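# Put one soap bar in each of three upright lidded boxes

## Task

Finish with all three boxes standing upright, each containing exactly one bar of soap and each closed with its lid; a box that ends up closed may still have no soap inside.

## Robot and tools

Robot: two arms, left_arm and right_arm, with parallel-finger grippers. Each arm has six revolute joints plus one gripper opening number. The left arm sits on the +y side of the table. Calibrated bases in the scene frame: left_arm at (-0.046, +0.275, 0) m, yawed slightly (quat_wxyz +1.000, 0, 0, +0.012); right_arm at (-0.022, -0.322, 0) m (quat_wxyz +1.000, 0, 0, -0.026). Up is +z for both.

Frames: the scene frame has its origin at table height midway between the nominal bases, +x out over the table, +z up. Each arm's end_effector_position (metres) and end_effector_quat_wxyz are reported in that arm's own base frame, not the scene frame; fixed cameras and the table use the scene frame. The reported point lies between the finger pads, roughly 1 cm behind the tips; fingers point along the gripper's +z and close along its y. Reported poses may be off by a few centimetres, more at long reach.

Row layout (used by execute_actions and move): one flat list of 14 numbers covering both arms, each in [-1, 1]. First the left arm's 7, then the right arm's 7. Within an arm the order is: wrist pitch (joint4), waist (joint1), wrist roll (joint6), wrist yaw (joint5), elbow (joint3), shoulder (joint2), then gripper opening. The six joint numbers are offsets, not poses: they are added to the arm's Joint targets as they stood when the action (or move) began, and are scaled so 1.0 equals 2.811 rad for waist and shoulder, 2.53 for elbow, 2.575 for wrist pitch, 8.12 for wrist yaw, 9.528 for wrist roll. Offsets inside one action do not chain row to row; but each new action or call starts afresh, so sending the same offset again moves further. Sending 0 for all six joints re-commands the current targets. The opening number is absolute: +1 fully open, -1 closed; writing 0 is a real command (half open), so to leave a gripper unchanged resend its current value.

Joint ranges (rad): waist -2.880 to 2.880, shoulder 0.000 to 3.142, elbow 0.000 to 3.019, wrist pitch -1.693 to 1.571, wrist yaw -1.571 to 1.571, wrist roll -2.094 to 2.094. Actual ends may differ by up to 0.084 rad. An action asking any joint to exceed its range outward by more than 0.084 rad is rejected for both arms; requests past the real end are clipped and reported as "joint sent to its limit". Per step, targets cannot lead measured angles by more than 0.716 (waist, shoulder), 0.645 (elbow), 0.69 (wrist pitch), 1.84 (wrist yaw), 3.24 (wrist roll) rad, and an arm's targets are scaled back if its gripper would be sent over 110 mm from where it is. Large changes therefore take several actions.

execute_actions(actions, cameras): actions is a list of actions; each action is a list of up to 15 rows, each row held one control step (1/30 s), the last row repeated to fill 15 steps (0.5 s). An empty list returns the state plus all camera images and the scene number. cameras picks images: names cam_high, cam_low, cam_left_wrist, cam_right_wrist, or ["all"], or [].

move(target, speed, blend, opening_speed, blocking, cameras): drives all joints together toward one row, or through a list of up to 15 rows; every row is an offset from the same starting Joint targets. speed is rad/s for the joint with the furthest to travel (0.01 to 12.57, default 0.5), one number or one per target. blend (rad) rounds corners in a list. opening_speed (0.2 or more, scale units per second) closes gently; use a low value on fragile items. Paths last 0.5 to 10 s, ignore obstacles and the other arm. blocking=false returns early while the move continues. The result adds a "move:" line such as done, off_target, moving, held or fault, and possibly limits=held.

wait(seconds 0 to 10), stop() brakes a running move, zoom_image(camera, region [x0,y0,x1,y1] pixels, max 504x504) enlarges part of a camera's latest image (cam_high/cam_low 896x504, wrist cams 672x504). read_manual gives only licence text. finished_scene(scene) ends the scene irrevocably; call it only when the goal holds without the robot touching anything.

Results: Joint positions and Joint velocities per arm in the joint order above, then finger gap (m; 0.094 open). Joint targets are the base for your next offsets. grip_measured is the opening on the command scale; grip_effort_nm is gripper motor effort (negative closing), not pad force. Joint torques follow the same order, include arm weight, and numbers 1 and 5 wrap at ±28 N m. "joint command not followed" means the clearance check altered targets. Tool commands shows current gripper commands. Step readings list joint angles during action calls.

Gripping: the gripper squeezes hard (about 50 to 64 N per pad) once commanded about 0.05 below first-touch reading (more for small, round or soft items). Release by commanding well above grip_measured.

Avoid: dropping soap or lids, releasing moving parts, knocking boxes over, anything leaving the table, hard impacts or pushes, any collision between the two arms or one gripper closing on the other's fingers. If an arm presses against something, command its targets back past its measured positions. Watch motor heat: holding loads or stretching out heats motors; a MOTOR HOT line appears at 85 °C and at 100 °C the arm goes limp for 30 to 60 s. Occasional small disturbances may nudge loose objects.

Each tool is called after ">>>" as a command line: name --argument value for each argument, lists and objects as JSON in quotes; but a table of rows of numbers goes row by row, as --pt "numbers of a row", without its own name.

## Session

>>> execute_actions --actions '[]'

>>> zoom_image --camera "cam_high" --region '[300, 130, 480, 310]'

>>> zoom_image --camera "cam_low" --region '[450, 230, 650, 340]'

Scene clock: 0.00 s.
left_arm: end_effector_position=(+0.2820, +0.4381, +0.1433) grip_measured=+1.000 grip_effort_nm=n/a end_effector_quat_wxyz=(+0.152, -0.543, +0.653, +0.506) | right_arm: end_effector_position=(+0.3367, +0.3360, +0.3143) grip_measured=+1.000 grip_effort_nm=n/a end_effector_quat_wxyz=(+0.207, -0.617, +0.710, +0.270)
Joint names: [wrist pitch, waist, wrist roll, wrist yaw, elbow, shoulder]
Joint positions: left_arm=[-0.387 0.714 -0.356 -1.023 0.983 1.61 0.094] | right_arm=[-1.176 0.584 -0.726 -0.588 1.338 1.338 0.094]
Joint velocities: within noise
Joint torques (N m): no reading
Motor temperatures (°C): left_arm=[27 28 29 28 37 34 30] | right_arm=[30 32 28 30 40 32 30]
Heat: left arm: hottest elbow 37 °C; right arm: hottest elbow 40 °C.
Joint targets: left_arm=[-0.385 0.714 -0.356 -1.023 1.002 1.614] | right_arm=[-1.174 0.584 -0.726 -0.588 1.364 1.342]
Tool commands: left_gripper/opening=+1.0 right_gripper/opening=+1.0

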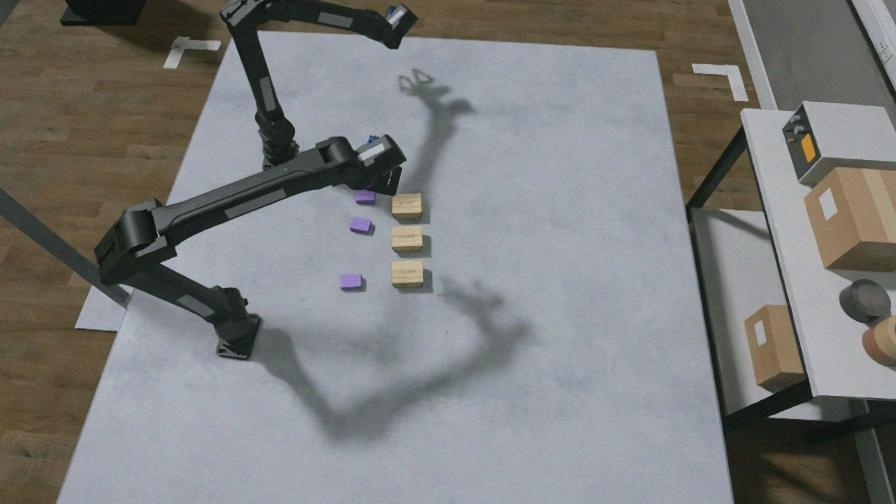

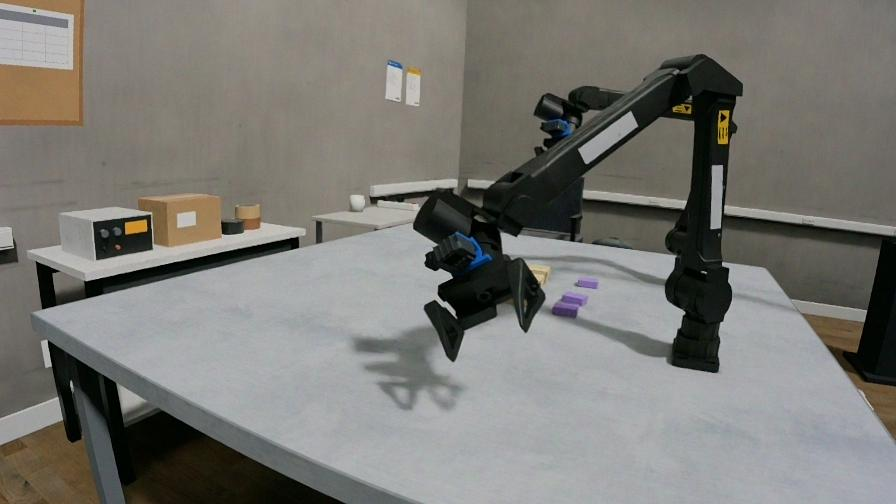

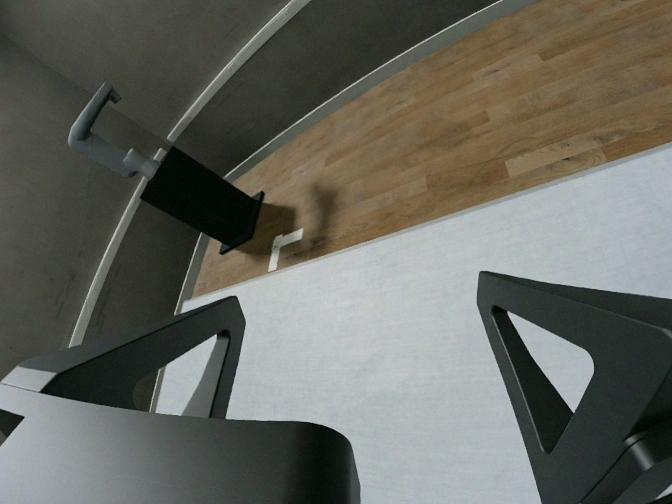

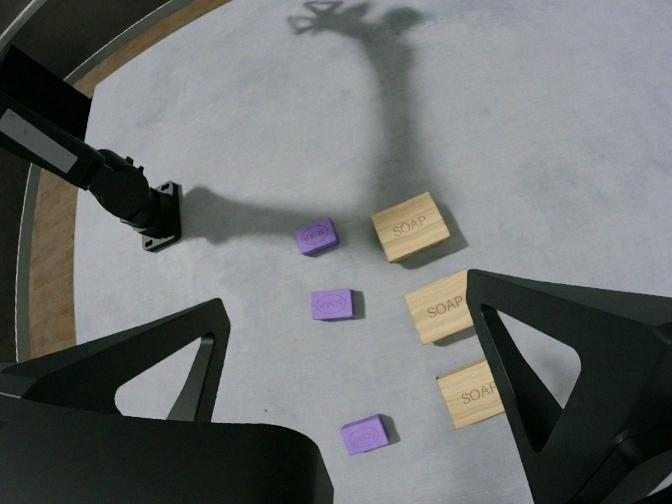

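Scaled by 2.800 from the camera's 896x504 image, which has a finer 1280x720 frame.

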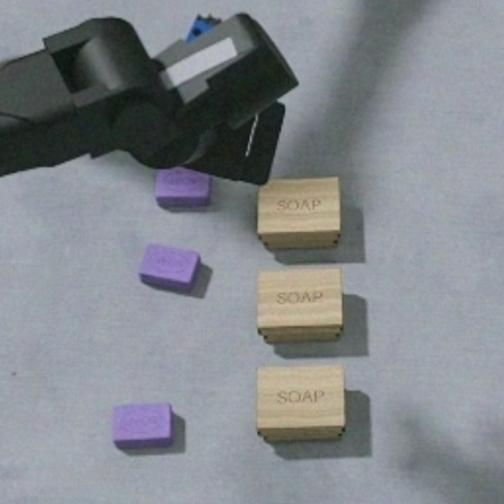

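Scaled by 2.520 from the camera's 896x504 image, which has a finer 1280x720 frame.

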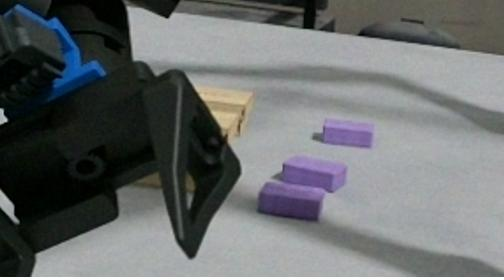

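>>> move --pt "-0.15 0 0 0.126 0.0897 -0.089 1 -0.0159 -0.2433 0.1602 0.0724 -0.049 0.0847 1" --pt "-0.3056 -0.4034 -0.0157 0.126 0.0897 -0.0014 1 -0.0159 -0.2433 0.1602 0.0724 -0.049 0.0847 1" --speed 0.8 --blend 0.05 --cameras '["all"]'

>>> zoom_image --camera "cam_low" --region '[470, 230, 620, 330]'

Scene clock: 39.53 s.
left_arm: end_effector_position=(+0.4066, -0.1847, +0.1101) grip_measured=+1.000 grip_effort_nm=-0.012 end_effector_quat_wxyz=(+0.000, -0.033, +0.999, +0.000) | right_arm: end_effector_position=(+0.4600, -0.0467, +0.1471) grip_measured=+1.000 grip_effort_nm=-0.051 end_effector_quat_wxyz=(+0.024, +0.429, +0.903, +0.010)
Joint names: [wrist pitch, waist, wrist roll, wrist yaw, elbow, shoulder]
Joint positions: left_arm=[-1.161 -0.426 -0.491 -0.001 1.178 1.587 0.094] | right_arm=[-1.207 -0.101 0.787 -0.002 1.25 1.561 0.094]
Joint torques (N m): left_arm=[0.66 -1.08 -0.22 -0.05 14.11 -14.04] | right_arm=[0.17 0.09 0.13 -0.02 8.58 -11.87]
Motor temperatures (°C): left_arm=[27 28 29 28 44 36 30] | right_arm=[30 32 28 30 47 32 30]
Heat: left arm: hottest elbow 44 °C; right arm: hottest elbow 47 °C.
Joint targets: left_arm=[-1.172 -0.420 -0.506 0.000 1.229 1.610] | right_arm=[-1.215 -0.101 0.800 0.000 1.240 1.580]
move: off_target (left_arm); left_arm: the elbow is farthest, 0.051 rad from its target

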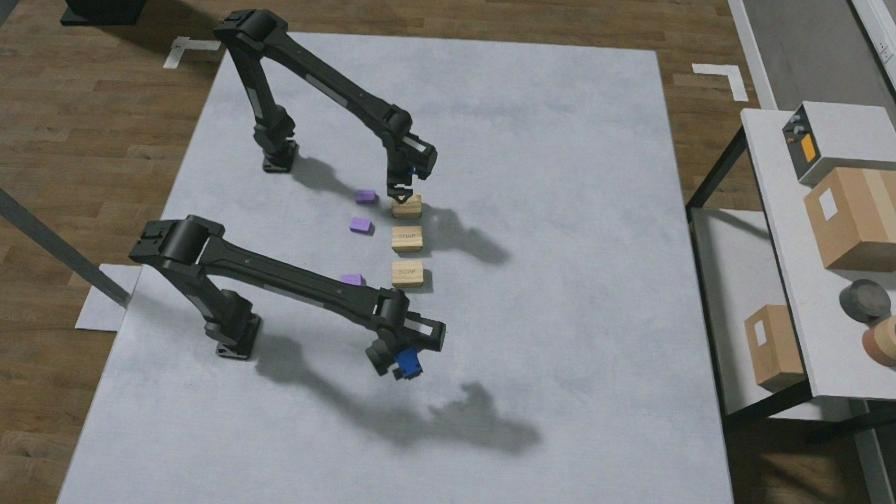

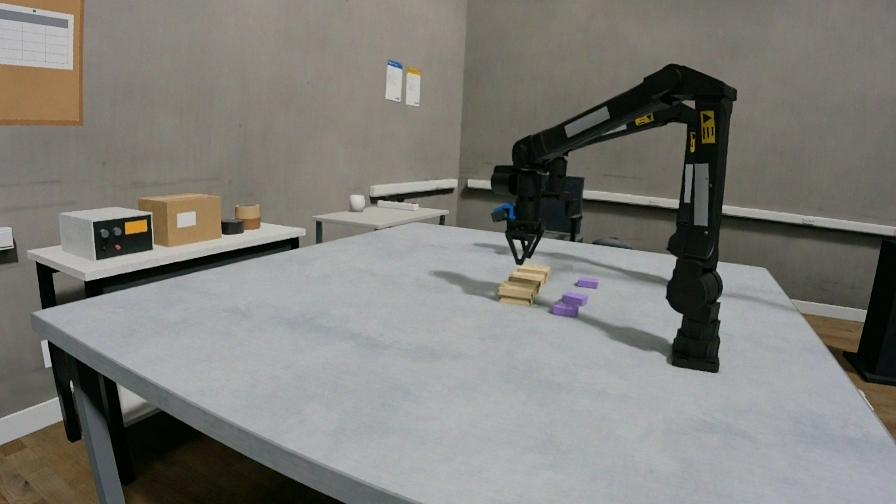

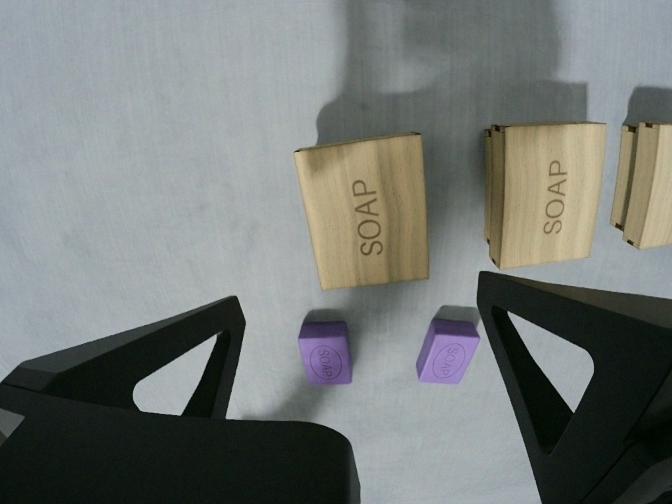

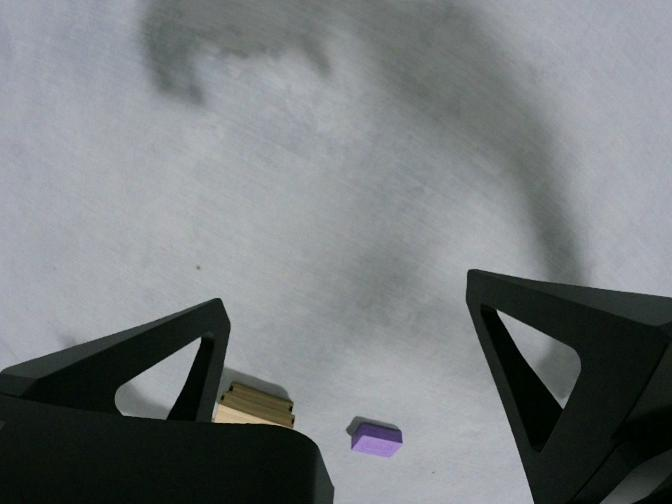

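Scaled by 3.360 from the camera's 896x504 image, which has a finer 1280x720 frame.

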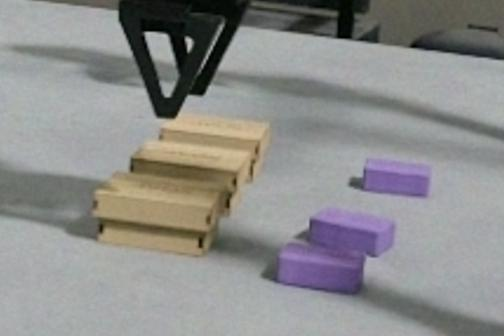

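>>> move --target '[0.0583,0.0043,-0.0122,0,-0.036,0.0345,0.8,0,0,0,0,0,0,1]' --speed 0.3 --cameras '["cam_left_wrist","cam_low"]'

>>> zoom_image --camera "cam_low" --region '[480, 240, 560, 310]'

Scene clock: 68.27 s.
left_arm: end_effector_position=(+0.4192, -0.1872, +0.0561) grip_measured=+0.803 grip_effort_nm=-0.144 end_effector_quat_wxyz=(-0.002, -0.094, +0.996, +0.002) | right_arm: end_effector_position=(+0.4600, -0.0467, +0.1471) grip_measured=+1.000 grip_effort_nm=-0.056 end_effector_quat_wxyz=(+0.024, +0.429, +0.903, +0.010)
Joint names: [wrist pitch, waist, wrist roll, wrist yaw, elbow, shoulder]
Joint positions: left_arm=[-1.034 -0.419 -0.607 -0.001 1.145 1.687 0.085] | right_arm=[-1.207 -0.101 0.787 -0.002 1.25 1.561 0.094]
Joint torques (N m): left_arm=[1.62 -0.73 -0.18 -0.05 8.08 -15.33] | right_arm=[0.18 0.09 0.13 -0.02 8.58 -11.81]
Motor temperatures (°C): left_arm=[27 28 29 28 50 35 30] | right_arm=[29 32 28 30 45 33 30]
Heat: left arm: hottest elbow 50 °C; right arm: hottest elbow 45 °C.
Joint targets: left_arm=[-1.022 -0.408 -0.622 0.000 1.138 1.707] | right_arm=[-1.215 -0.101 0.800 0.000 1.240 1.580]
move: done
Images, in order (width x height): cam_low 896x504, cam_left_wrist 672x504.

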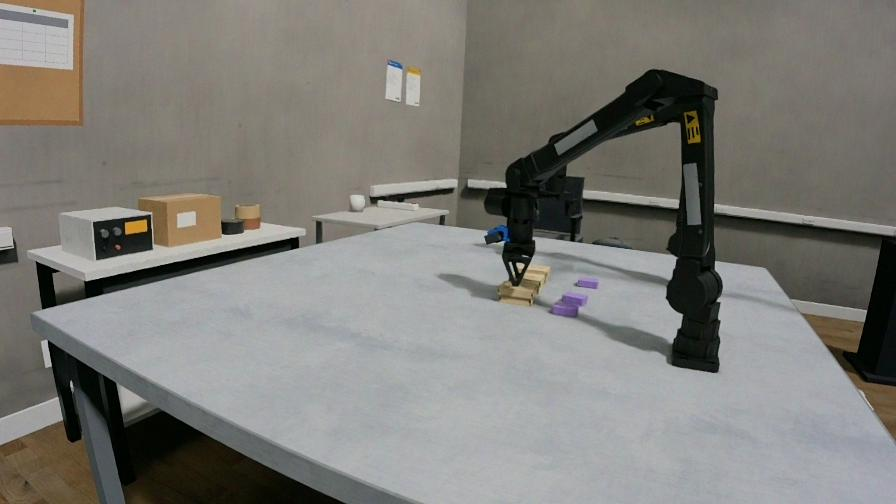

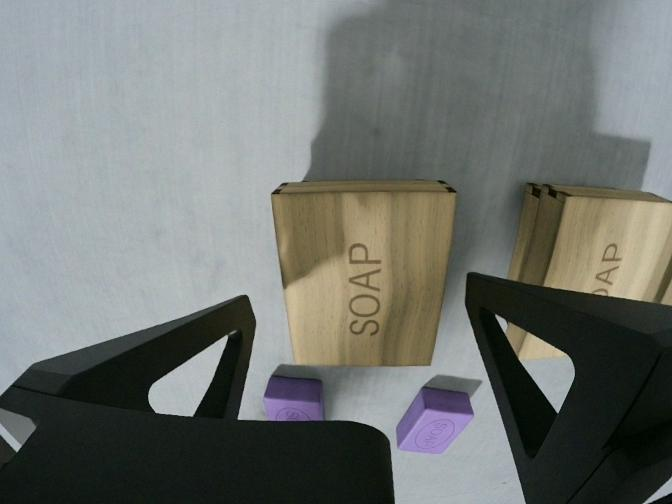

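Scaled by 6.300 from the camera's 896x504 image, which has a finer 1280x720 frame.

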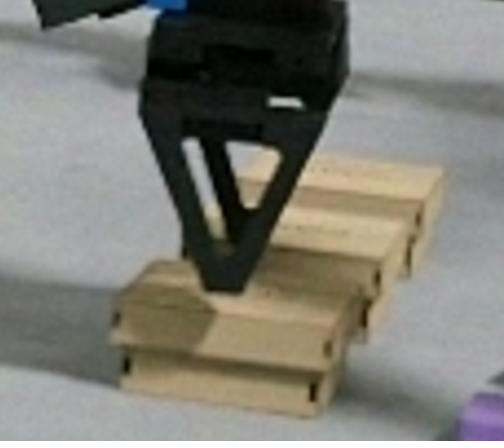

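>>> move --target '[0.0148,0,0,0,-0.0063,0.0092,0.8,0,0,0,0,0,0,1]' --speed 0.12 --cameras '["cam_left_wrist"]'

>>> move --target '[0,0,0,0,0,0,0.25,0,0,0,0,0,0,1]' --opening_speed 0.3 --cameras '["cam_left_wrist","cam_low"]'

>>> zoom_image --camera "cam_low" --region '[480, 240, 560, 310]'

Scene clock: 88.93 s.
left_arm: end_effector_position=(+0.4205, -0.1877, +0.0425) grip_measured=+0.803 grip_effort_nm=-0.149 end_effector_quat_wxyz=(-0.001, -0.094, +0.996, +0.001) | right_arm: end_effector_position=(+0.4600, -0.0467, +0.1471) grip_measured=+1.000 grip_effort_nm=-0.061 end_effector_quat_wxyz=(+0.024, +0.429, +0.903, +0.010)
Joint names: [wrist pitch, waist, wrist roll, wrist yaw, elbow, shoulder]
Joint positions: left_arm=[-0.997 -0.419 -0.608 -0.001 1.131 1.708 0.085] | right_arm=[-1.207 -0.101 0.787 -0.002 1.25 1.561 0.094]
Joint torques (N m): left_arm=[1.61 -0.67 -0.22 -0.05 7.73 -15.38] | right_arm=[0.17 0.09 0.13 -0.03 8.58 -11.81]
Heat: left arm: hottest elbow 48 °C; right arm: hottest elbow 45 °C.
Joint targets: left_arm=[-0.984 -0.408 -0.622 0.000 1.122 1.733] | right_arm=[-1.215 -0.101 0.800 0.000 1.240 1.580]
move: done
Images, in order (width x height): cam_left_wrist 672x504.

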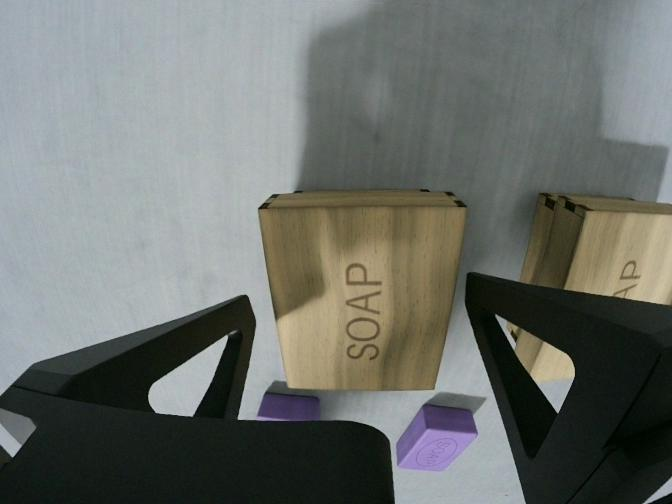

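Scene clock: 90.97 s.
left_arm: end_effector_position=(+0.4207, -0.1878, +0.0425) grip_measured=+0.392 grip_effort_nm=-1.028 end_effector_quat_wxyz=(+0.000, -0.094, +0.996, +0.001) | right_arm: end_effector_position=(+0.4600, -0.0467, +0.1471) grip_measured=+1.000 grip_effort_nm=-0.061 end_effector_quat_wxyz=(+0.024, +0.429, +0.903, +0.010)
Joint names: [wrist pitch, waist, wrist roll, wrist yaw, elbow, shoulder]
Joint positions: left_arm=[-0.996 -0.419 -0.608 -0.001 1.131 1.708 0.065] | right_arm=[-1.207 -0.101 0.787 -0.002 1.25 1.561 0.094]
Joint torques (N m): left_arm=[1.59 -0.73 -0.22 -0.05 7.73 -14.97] | right_arm=[0.17 0.09 0.13 -0.03 8.59 -11.81]
Heat: left arm: hottest elbow 48 °C; right arm: hottest elbow 45 °C.
Joint targets: left_arm=[-0.984 -0.408 -0.622 0.000 1.122 1.733] | right_arm=[-1.215 -0.101 0.800 0.000 1.240 1.580]
move: done
Images, in order (width x height): cam_low 896x504, cam_left_wrist 672x504.

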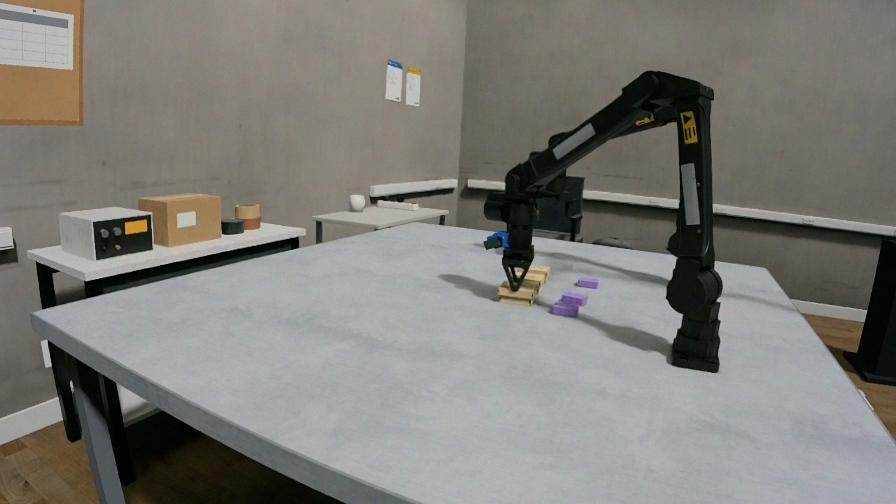

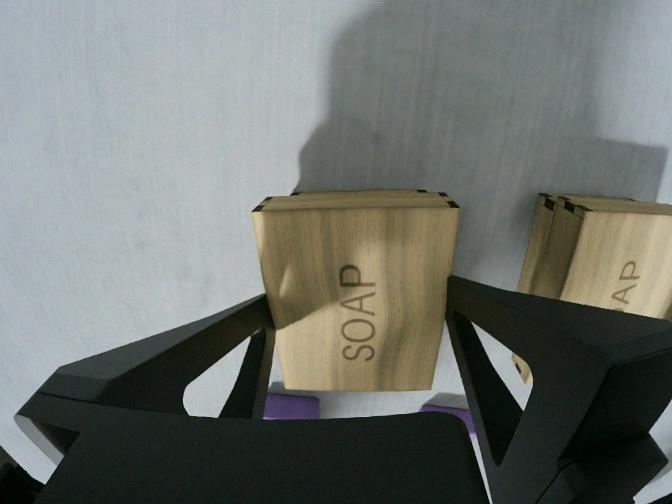

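Scaled by 6.300 from the camera's 896x504 image, which has a finer 1280x720 frame.

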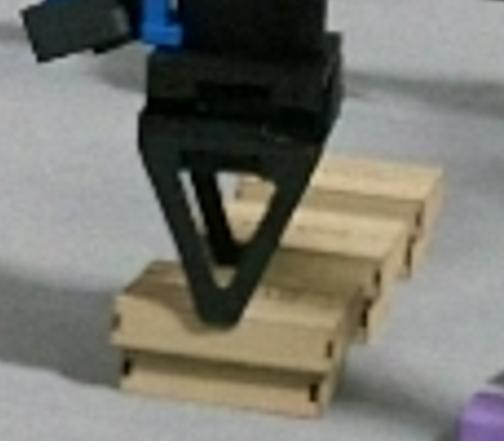

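>>> move --pt "-0.0085 0 0 0 0.0233 -0.0132 0.25 0 0 0 0 0 0 1" --pt "-0.0594 0 0 0 0.0496 -0.0384 0.25 0 0 0 0 0 0 1" --speed '[0.1,0.15]' --cameras '["cam_left_wrist","cam_low"]'

>>> zoom_image --camera "cam_left_wrist" --region '[270, 150, 440, 230]'

>>> zoom_image --camera "cam_low" --region '[480, 240, 560, 310]'

Scene clock: 106.00 s.
left_arm: end_effector_position=(+0.4218, -0.1883, +0.0936) grip_measured=+0.391 grip_effort_nm=-1.043 end_effector_quat_wxyz=(+0.001, -0.094, +0.996, +0.000) | right_arm: end_effector_position=(+0.4600, -0.0467, +0.1471) grip_measured=+1.000 grip_effort_nm=-0.056 end_effector_quat_wxyz=(+0.024, +0.429, +0.903, +0.010)
Joint names: [wrist pitch, waist, wrist roll, wrist yaw, elbow, shoulder]
Joint positions: left_arm=[-1.125 -0.419 -0.608 -0.001 1.198 1.642 0.065] | right_arm=[-1.207 -0.101 0.787 -0.002 1.25 1.561 0.094]
Joint torques (N m): left_arm=[0.8 -0.67 -0.22 -0.05 13.75 -18.43] | right_arm=[0.17 0.09 0.13 -0.03 8.58 -11.87]
Heat: left arm: hottest elbow 46 °C; right arm: hottest elbow 45 °C.
Joint targets: left_arm=[-1.137 -0.408 -0.622 0.000 1.248 1.625] | right_arm=[-1.215 -0.101 0.800 0.000 1.240 1.580]
move: off_target (left_arm); left_arm: the elbow is farthest, 0.049 rad from its target
Images, in order (width x height): cam_low 896x504, cam_left_wrist 672x504.

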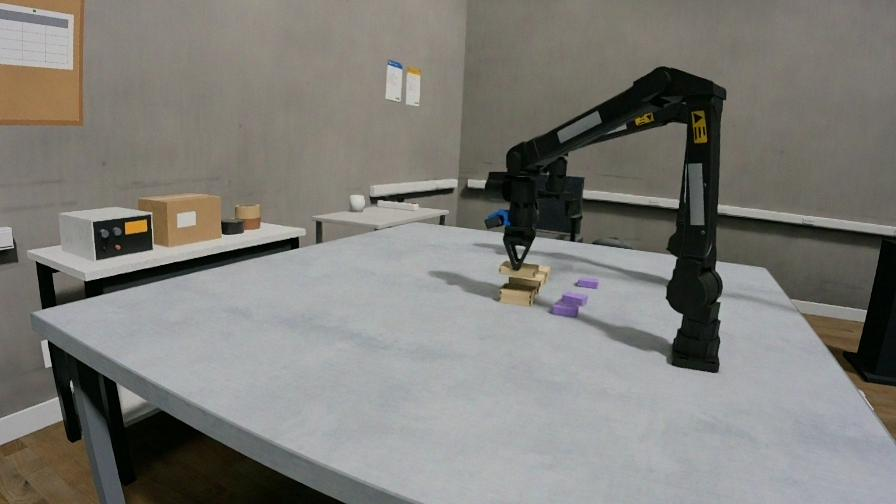

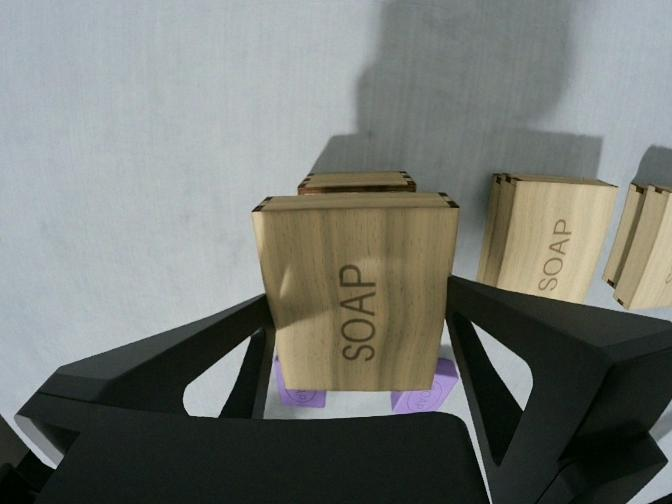

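Scaled by 2.965 from the camera's 672x504 image, which has a finer 960x720 frame.

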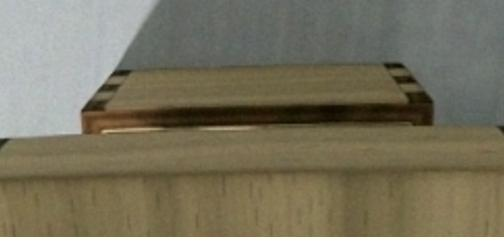

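Scaled by 6.300 from the camera's 896x504 image, which has a finer 1280x720 frame.

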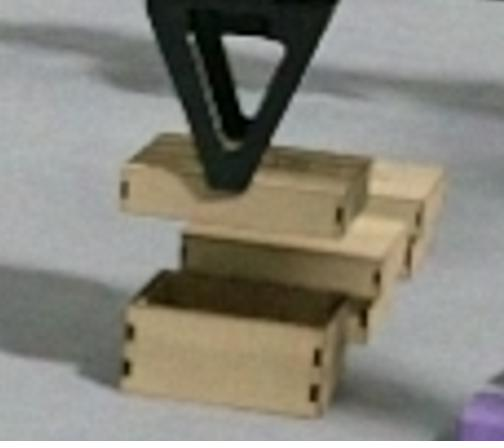

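>>> move --pt "-0.05 0 0 0 0 -0.046 0.25 0 0 0 0 0 0 1" --pt "-0.097 0.25 0 0 0 -0.089 0.25 0 0 0 0 0 0 1" --speed 0.7 --blend 0.05 --cameras '["cam_high","cam_low"]'

>>> zoom_image --camera "cam_high" --region '[350, 180, 450, 290]'

>>> zoom_image --camera "cam_low" --region '[480, 240, 560, 310]'

Scene clock: 120.03 s.
left_arm: end_effector_position=(+0.3818, +0.1157, +0.1998) grip_measured=+0.391 grip_effort_nm=-1.043 end_effector_quat_wxyz=(+0.006, -0.437, +0.900, -0.001) | right_arm: end_effector_position=(+0.4600, -0.0467, +0.1471) grip_measured=+1.000 grip_effort_nm=-0.051 end_effector_quat_wxyz=(+0.024, +0.429, +0.903, +0.010)
Joint names: [wrist pitch, waist, wrist roll, wrist yaw, elbow, shoulder]
Joint positions: left_arm=[-1.375 0.295 -0.609 -0.001 1.206 1.389 0.065] | right_arm=[-1.207 -0.101 0.787 -0.002 1.25 1.561 0.094]
Joint torques (N m): left_arm=[0.7 -1.67 -0.21 -0.05 13.82 -14.56] | right_arm=[0.17 0.15 0.13 -0.03 8.58 -11.87]
Heat: left arm: hottest elbow 46 °C; right arm: hottest elbow 45 °C.
Joint targets: left_arm=[-1.387 0.295 -0.622 0.000 1.248 1.374] | right_arm=[-1.215 -0.101 0.800 0.000 1.240 1.580]
move: off_target (left_arm); left_arm: the elbow is farthest, 0.042 rad from its target
Images, in order (width x height): cam_high 896x504, cam_low 896x504.

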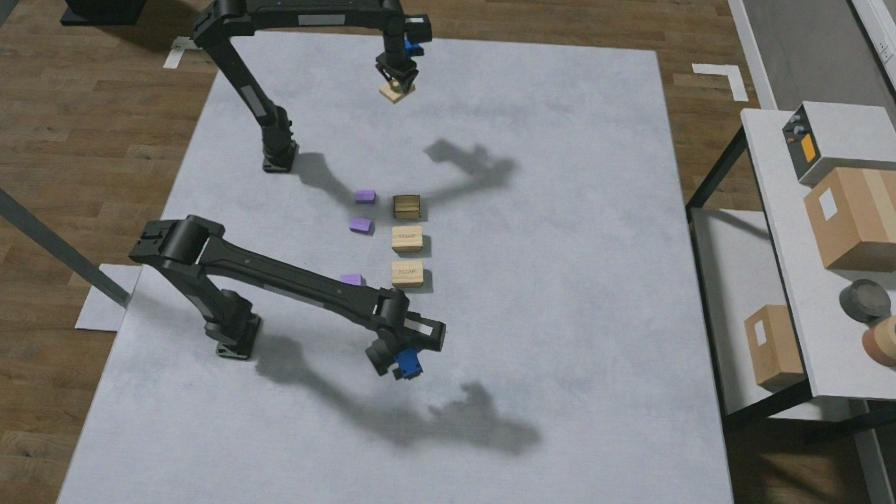

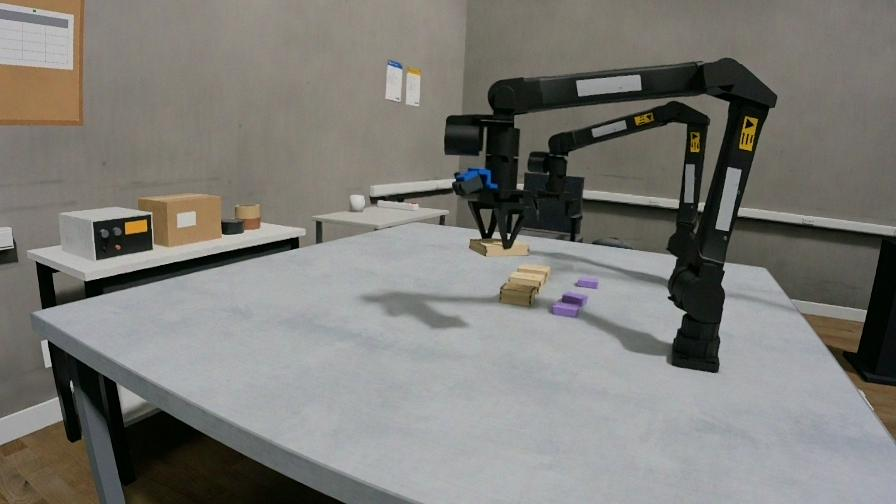

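Scaled by 4.582 from the camera's 896x504 image, which has a finer 1280x720 frame.

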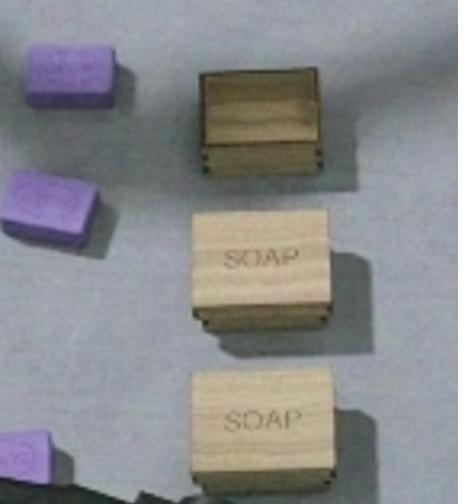

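Scaled by 6.300 from the camera's 896x504 image, which has a finer 1280x720 frame.

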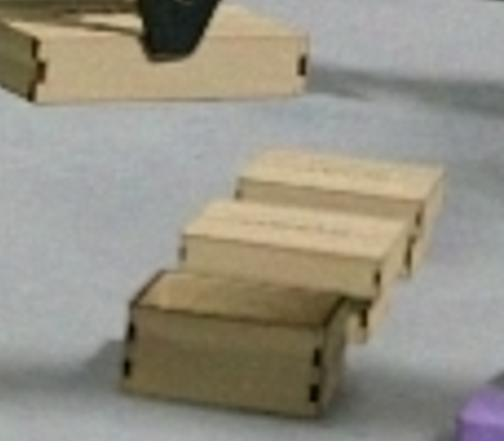

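>>> move --target '[0,0,0,0,0,0,0.25,-0.0291,0.423,0.0107,0,0.1138,0.0768,1]' --speed 0.8 --cameras '["cam_right_wrist","cam_high"]'

Scene clock: 140.13 s.
left_arm: end_effector_position=(+0.3817, +0.1156, +0.1998) grip_measured=+0.391 grip_effort_nm=-1.038 end_effector_quat_wxyz=(+0.006, -0.437, +0.900, -0.001) | right_arm: end_effector_position=(+0.2419, +0.4666, +0.1293) grip_measured=+1.000 grip_effort_nm=-0.061 end_effector_quat_wxyz=(-0.003, -0.102, +0.995, -0.005)
Joint names: [wrist pitch, waist, wrist roll, wrist yaw, elbow, shoulder]
Joint positions: left_arm=[-1.375 0.295 -0.609 -0.001 1.206 1.389 0.065] | right_arm=[-1.282 1.093 0.889 -0.001 1.47 1.771 0.094]
Joint torques (N m): left_arm=[0.65 -1.61 -0.21 -0.06 13.83 -14.56] | right_arm=[0.08 -0.44 0.13 -0.07 14.11 -14.45]
Heat: left arm: hottest elbow 52 °C; right arm: hottest elbow 45 °C.
Joint targets: left_arm=[-1.387 0.295 -0.622 0.000 1.248 1.374] | right_arm=[-1.290 1.089 0.902 0.000 1.528 1.796]
move: off_target (left_arm, right_arm); left_arm: the elbow is farthest, 0.042 rad from its target; right_arm: the elbow is farthest, 0.057 rad from its target
Images, in order (width x height): cam_high 896x504, cam_right_wrist 672x504.

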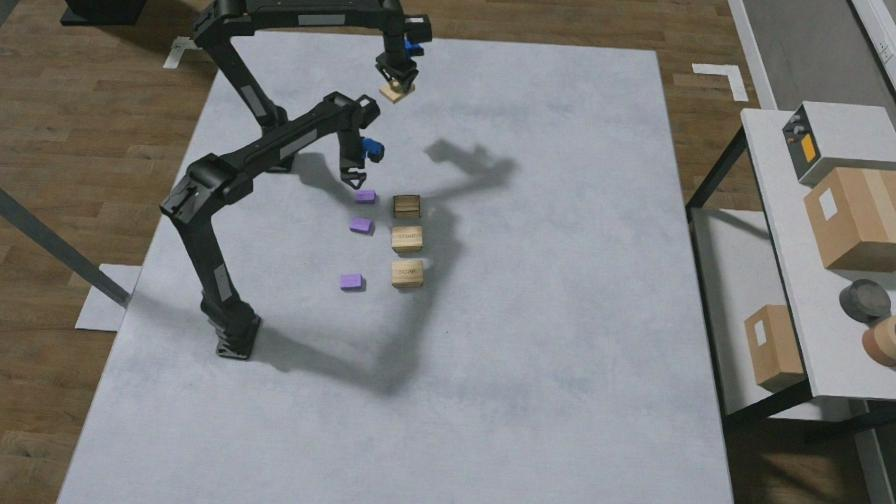

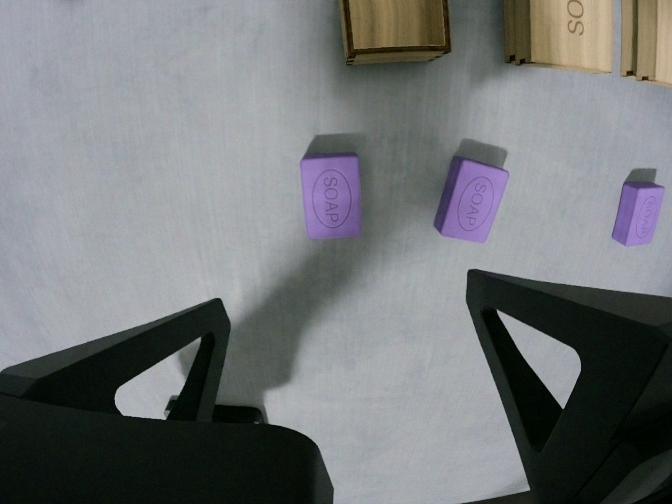

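>>> move --target '[0,0,0,0,0,0,0.25,0.0827,-0.0046,-0.0031,0,-0.0648,0.0299,1]' --speed 0.35 --cameras '["cam_right_wrist"]'

Scene clock: 163.17 s.
left_arm: end_effector_position=(+0.3817, +0.1156, +0.1998) grip_measured=+0.391 grip_effort_nm=-1.033 end_effector_quat_wxyz=(+0.006, -0.437, +0.900, -0.001) | right_arm: end_effector_position=(+0.2492, +0.4680, +0.0456) grip_measured=+1.000 grip_effort_nm=-0.061 end_effector_quat_wxyz=(-0.003, -0.098, +0.995, -0.004)
Joint names: [wrist pitch, waist, wrist roll, wrist yaw, elbow, shoulder]
Joint positions: left_arm=[-1.375 0.295 -0.609 -0.001 1.206 1.389 0.065] | right_arm=[-1.086 1.082 0.886 -0.001 1.37 1.866 0.094]
Joint torques (N m): left_arm=[0.66 -1.61 -0.22 -0.05 13.83 -14.56] | right_arm=[0.69 -0.56 -0.1 -0.07 8.01 -15.79]
Motor temperatures (°C): left_arm=[27 28 29 28 55 37 32] | right_arm=[29 32 28 30 51 35 30]
Heat: left arm: hottest elbow 55 °C; right arm: hottest elbow 51 °C.
Joint targets: left_arm=[-1.387 0.295 -0.622 0.000 1.248 1.374] | right_arm=[-1.077 1.076 0.873 0.000 1.364 1.880]
move: off_target (left_arm); left_arm: the elbow is farthest, 0.042 rad from its target
Images, in order (width x height): cam_right_wrist 672x504.

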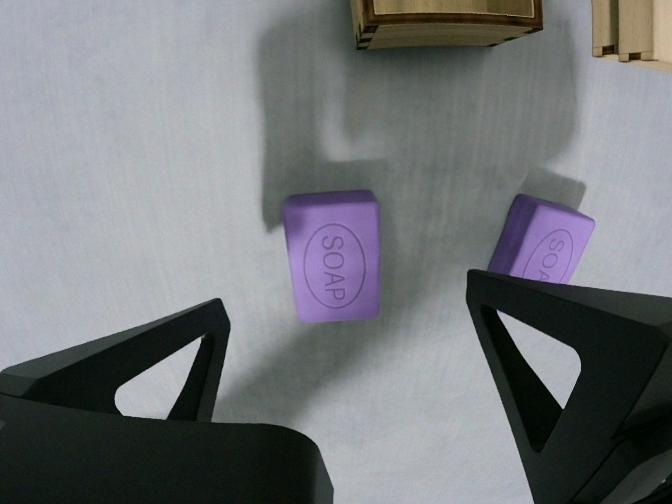

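>>> move --target '[0,0,0,0,0,0,0.25,0.0195,0.005,0,0,-0.0088,0.0142,1]' --speed 0.15 --cameras '["cam_low"]'

>>> zoom_image --camera "cam_low" --region '[500, 250, 620, 330]'

Scene clock: 176.73 s.
left_arm: end_effector_position=(+0.3817, +0.1156, +0.1998) grip_measured=+0.391 grip_effort_nm=-1.043 end_effector_quat_wxyz=(+0.006, -0.437, +0.900, -0.001) | right_arm: end_effector_position=(+0.2492, +0.4684, +0.0219) grip_measured=+1.000 grip_effort_nm=-0.066 end_effector_quat_wxyz=(-0.004, -0.098, +0.995, -0.006)
Joint names: [wrist pitch, waist, wrist roll, wrist yaw, elbow, shoulder]
Joint positions: left_arm=[-1.375 0.295 -0.609 -0.001 1.206 1.389 0.065] | right_arm=[-1.036 1.083 0.886 -0.001 1.35 1.899 0.094]
Joint torques (N m): left_arm=[0.66 -1.61 -0.21 -0.06 13.83 -14.56] | right_arm=[0.62 0.67 -0.11 -0.07 7.56 -15.74]
Motor temperatures (°C): left_arm=[27 28 29 28 57 37 32] | right_arm=[29 32 28 30 50 34 30]
Heat: left arm: hottest elbow 57 °C; right arm: hottest elbow 50 °C.
Joint targets: left_arm=[-1.387 0.295 -0.622 0.000 1.248 1.374] | right_arm=[-1.027 1.090 0.873 0.000 1.341 1.919]
move: off_target (left_arm); left_arm: the elbow is farthest, 0.042 rad from its target
Images, in order (width x height): cam_low 896x504.

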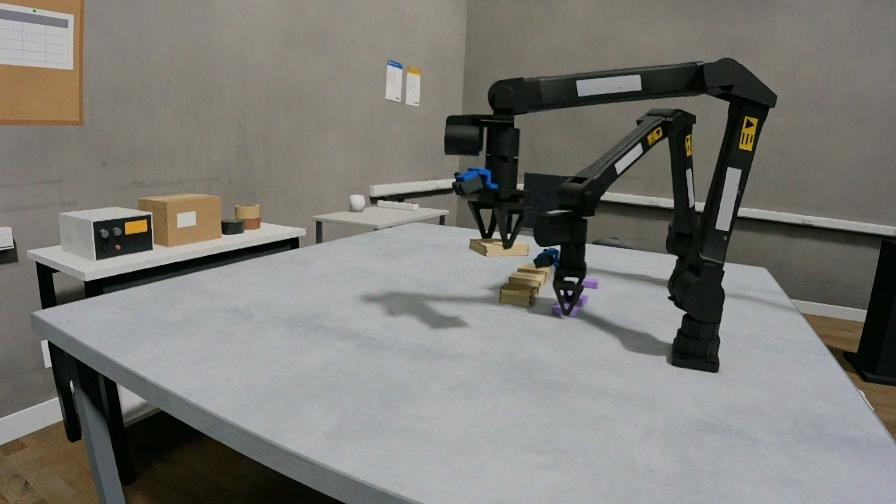

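Scaled by 4.200 from the camera's 896x504 image, which has a finer 1280x720 frame.

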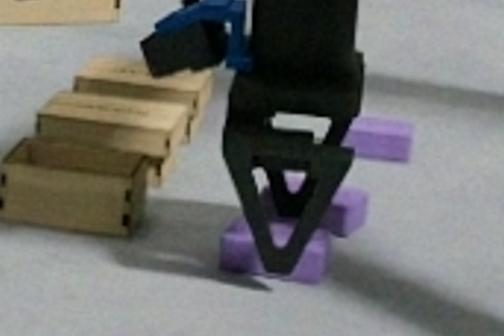

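>>> move --target '[0,0,0,0,0,0,0.25,0,0,0,0,0,0,-0.35]' --opening_speed 0.4 --cameras '["cam_right_wrist"]'

Scene clock: 196.67 s.
left_arm: end_effector_position=(+0.3817, +0.1156, +0.1998) grip_measured=+0.391 grip_effort_nm=-1.033 end_effector_quat_wxyz=(+0.006, -0.437, +0.900, -0.001) | right_arm: end_effector_position=(+0.2492, +0.4684, +0.0219) grip_measured=-0.231 grip_effort_nm=-1.053 end_effector_quat_wxyz=(-0.004, -0.098, +0.995, -0.006)
Joint names: [wrist pitch, waist, wrist roll, wrist yaw, elbow, shoulder]
Joint positions: left_arm=[-1.375 0.295 -0.609 -0.001 1.206 1.389 0.065] | right_arm=[-1.036 1.083 0.886 -0.001 1.35 1.899 0.036]
Joint torques (N m): left_arm=[0.66 -1.67 -0.21 -0.05 13.81 -14.56] | right_arm=[0.66 0.67 -0.11 -0.07 7.56 -15.68]
Motor temperatures (°C): left_arm=[27 28 29 28 58 37 32] | right_arm=[29 32 28 30 47 34 30]
Heat: left arm: hottest elbow 58 °C; right arm: hottest elbow 47 °C.
Joint targets: left_arm=[-1.387 0.295 -0.622 0.000 1.248 1.374] | right_arm=[-1.027 1.090 0.873 0.000 1.341 1.919]
move: off_target (left_arm); left_arm: the elbow is farthest, 0.042 rad from its target
Images, in order (width x height): cam_right_wrist 672x504.

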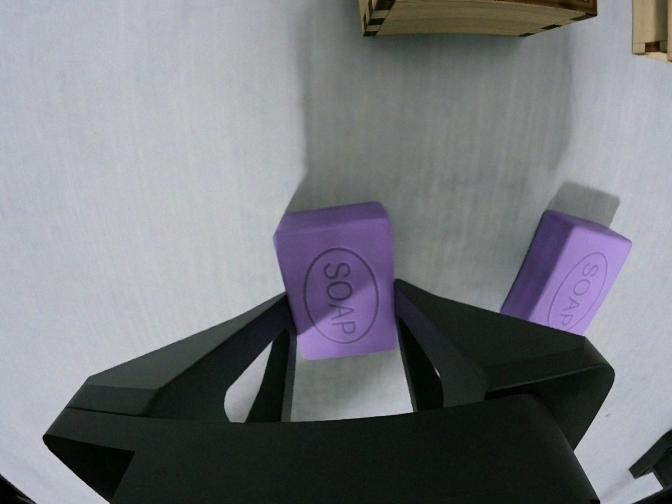

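>>> move --pt "0 0 0 0 0 0 0.25 -0.0439 0 0 0 0.0233 -0.0566 -0.35" --pt "0 0 0 0 0 0 0.25 -0.106 -0.0761 -0.0108 0 0.1391 0.0092 -0.35" --speed '[0.25,0.4]' --blend 0.02 --cameras '["cam_right_wrist","cam_low","cam_high"]'

>>> zoom_image --camera "cam_low" --region '[470, 240, 570, 315]'

>>> zoom_image --camera "cam_high" --region '[360, 150, 450, 240]'

Scene clock: 226.83 s.
left_arm: end_effector_position=(+0.3817, +0.1156, +0.1998) grip_measured=+0.391 grip_effort_nm=-1.038 end_effector_quat_wxyz=(+0.006, -0.437, +0.900, -0.001) | right_arm: end_effector_position=(+0.3728, +0.4438, +0.1067) grip_measured=-0.232 grip_effort_nm=-1.082 end_effector_quat_wxyz=(-0.004, -0.044, +0.999, -0.004)
Joint names: [wrist pitch, waist, wrist roll, wrist yaw, elbow, shoulder]
Joint positions: left_arm=[-1.375 0.295 -0.609 -0.001 1.206 1.389 0.065] | right_arm=[-1.292 0.873 0.784 -0.001 1.634 1.925 0.036]
Joint torques (N m): left_arm=[0.66 -1.61 -0.21 -0.05 13.82 -14.51] | right_arm=[-0.01 0.03 -0.11 -0.08 14.34 -17.14]
Motor temperatures (°C): left_arm=[27 28 29 28 60 37 32] | right_arm=[29 32 28 30 46 34 31]
Heat: left arm: hottest elbow 60 °C; right arm: hottest elbow 46 °C.
Joint targets: left_arm=[-1.387 0.295 -0.622 0.000 1.248 1.374] | right_arm=[-1.300 0.876 0.770 0.000 1.693 1.946]
move: off_target (left_arm, right_arm); left_arm: the elbow is farthest, 0.042 rad from its target; right_arm: the elbow is farthest, 0.059 rad from its target
Images, in order (width x height): cam_high 896x504, cam_low 896x504, cam_right_wrist 672x504.

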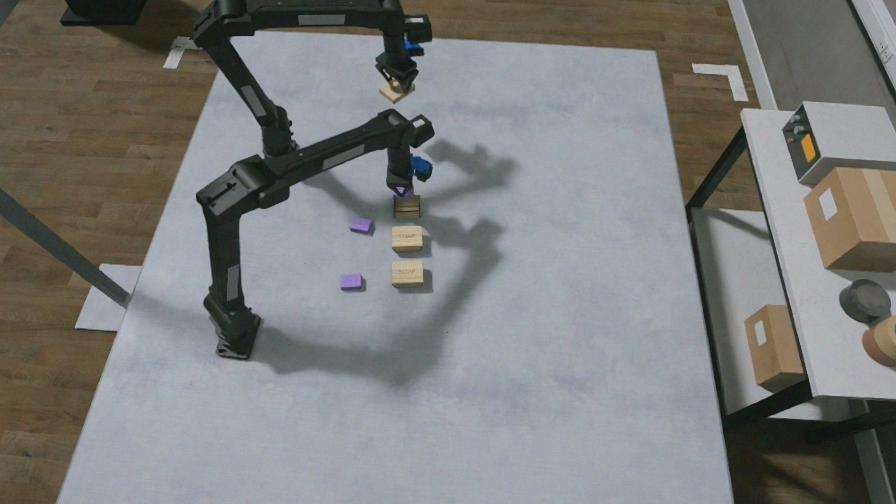

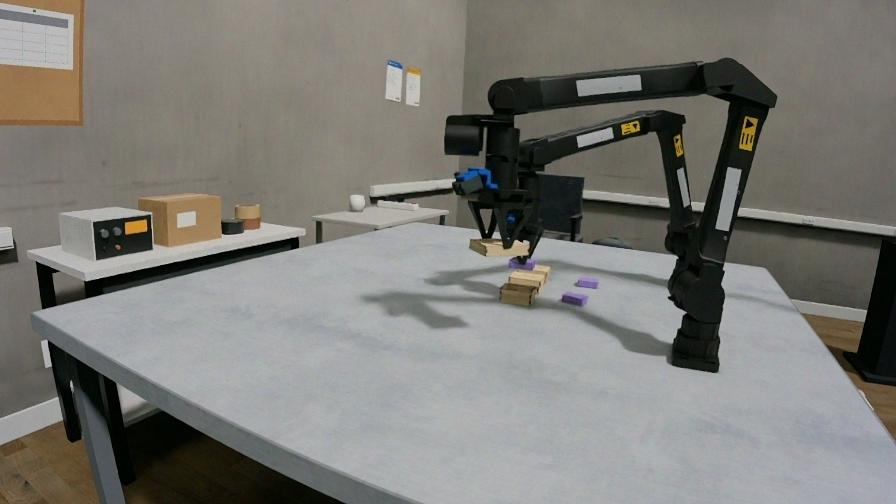

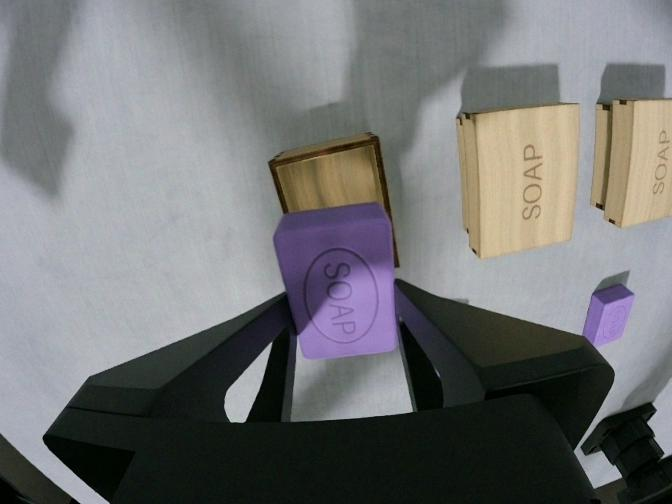

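Scaled by 5.040 from the camera's 896x504 image, which has a finer 1280x720 frame.

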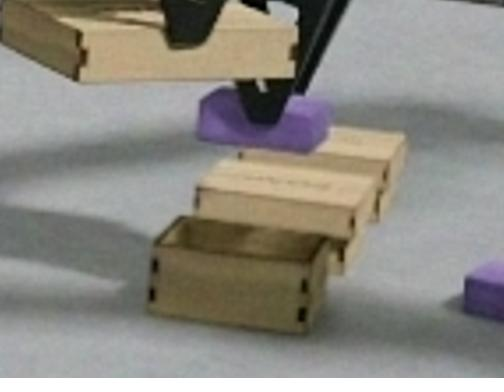

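Scaled by 5.600 from the camera's 896x504 image, which has a finer 1280x720 frame.

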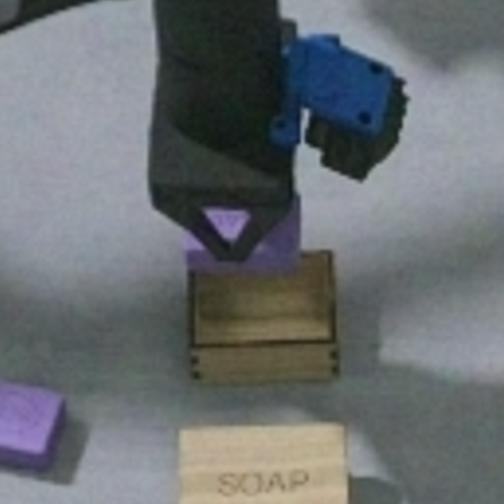

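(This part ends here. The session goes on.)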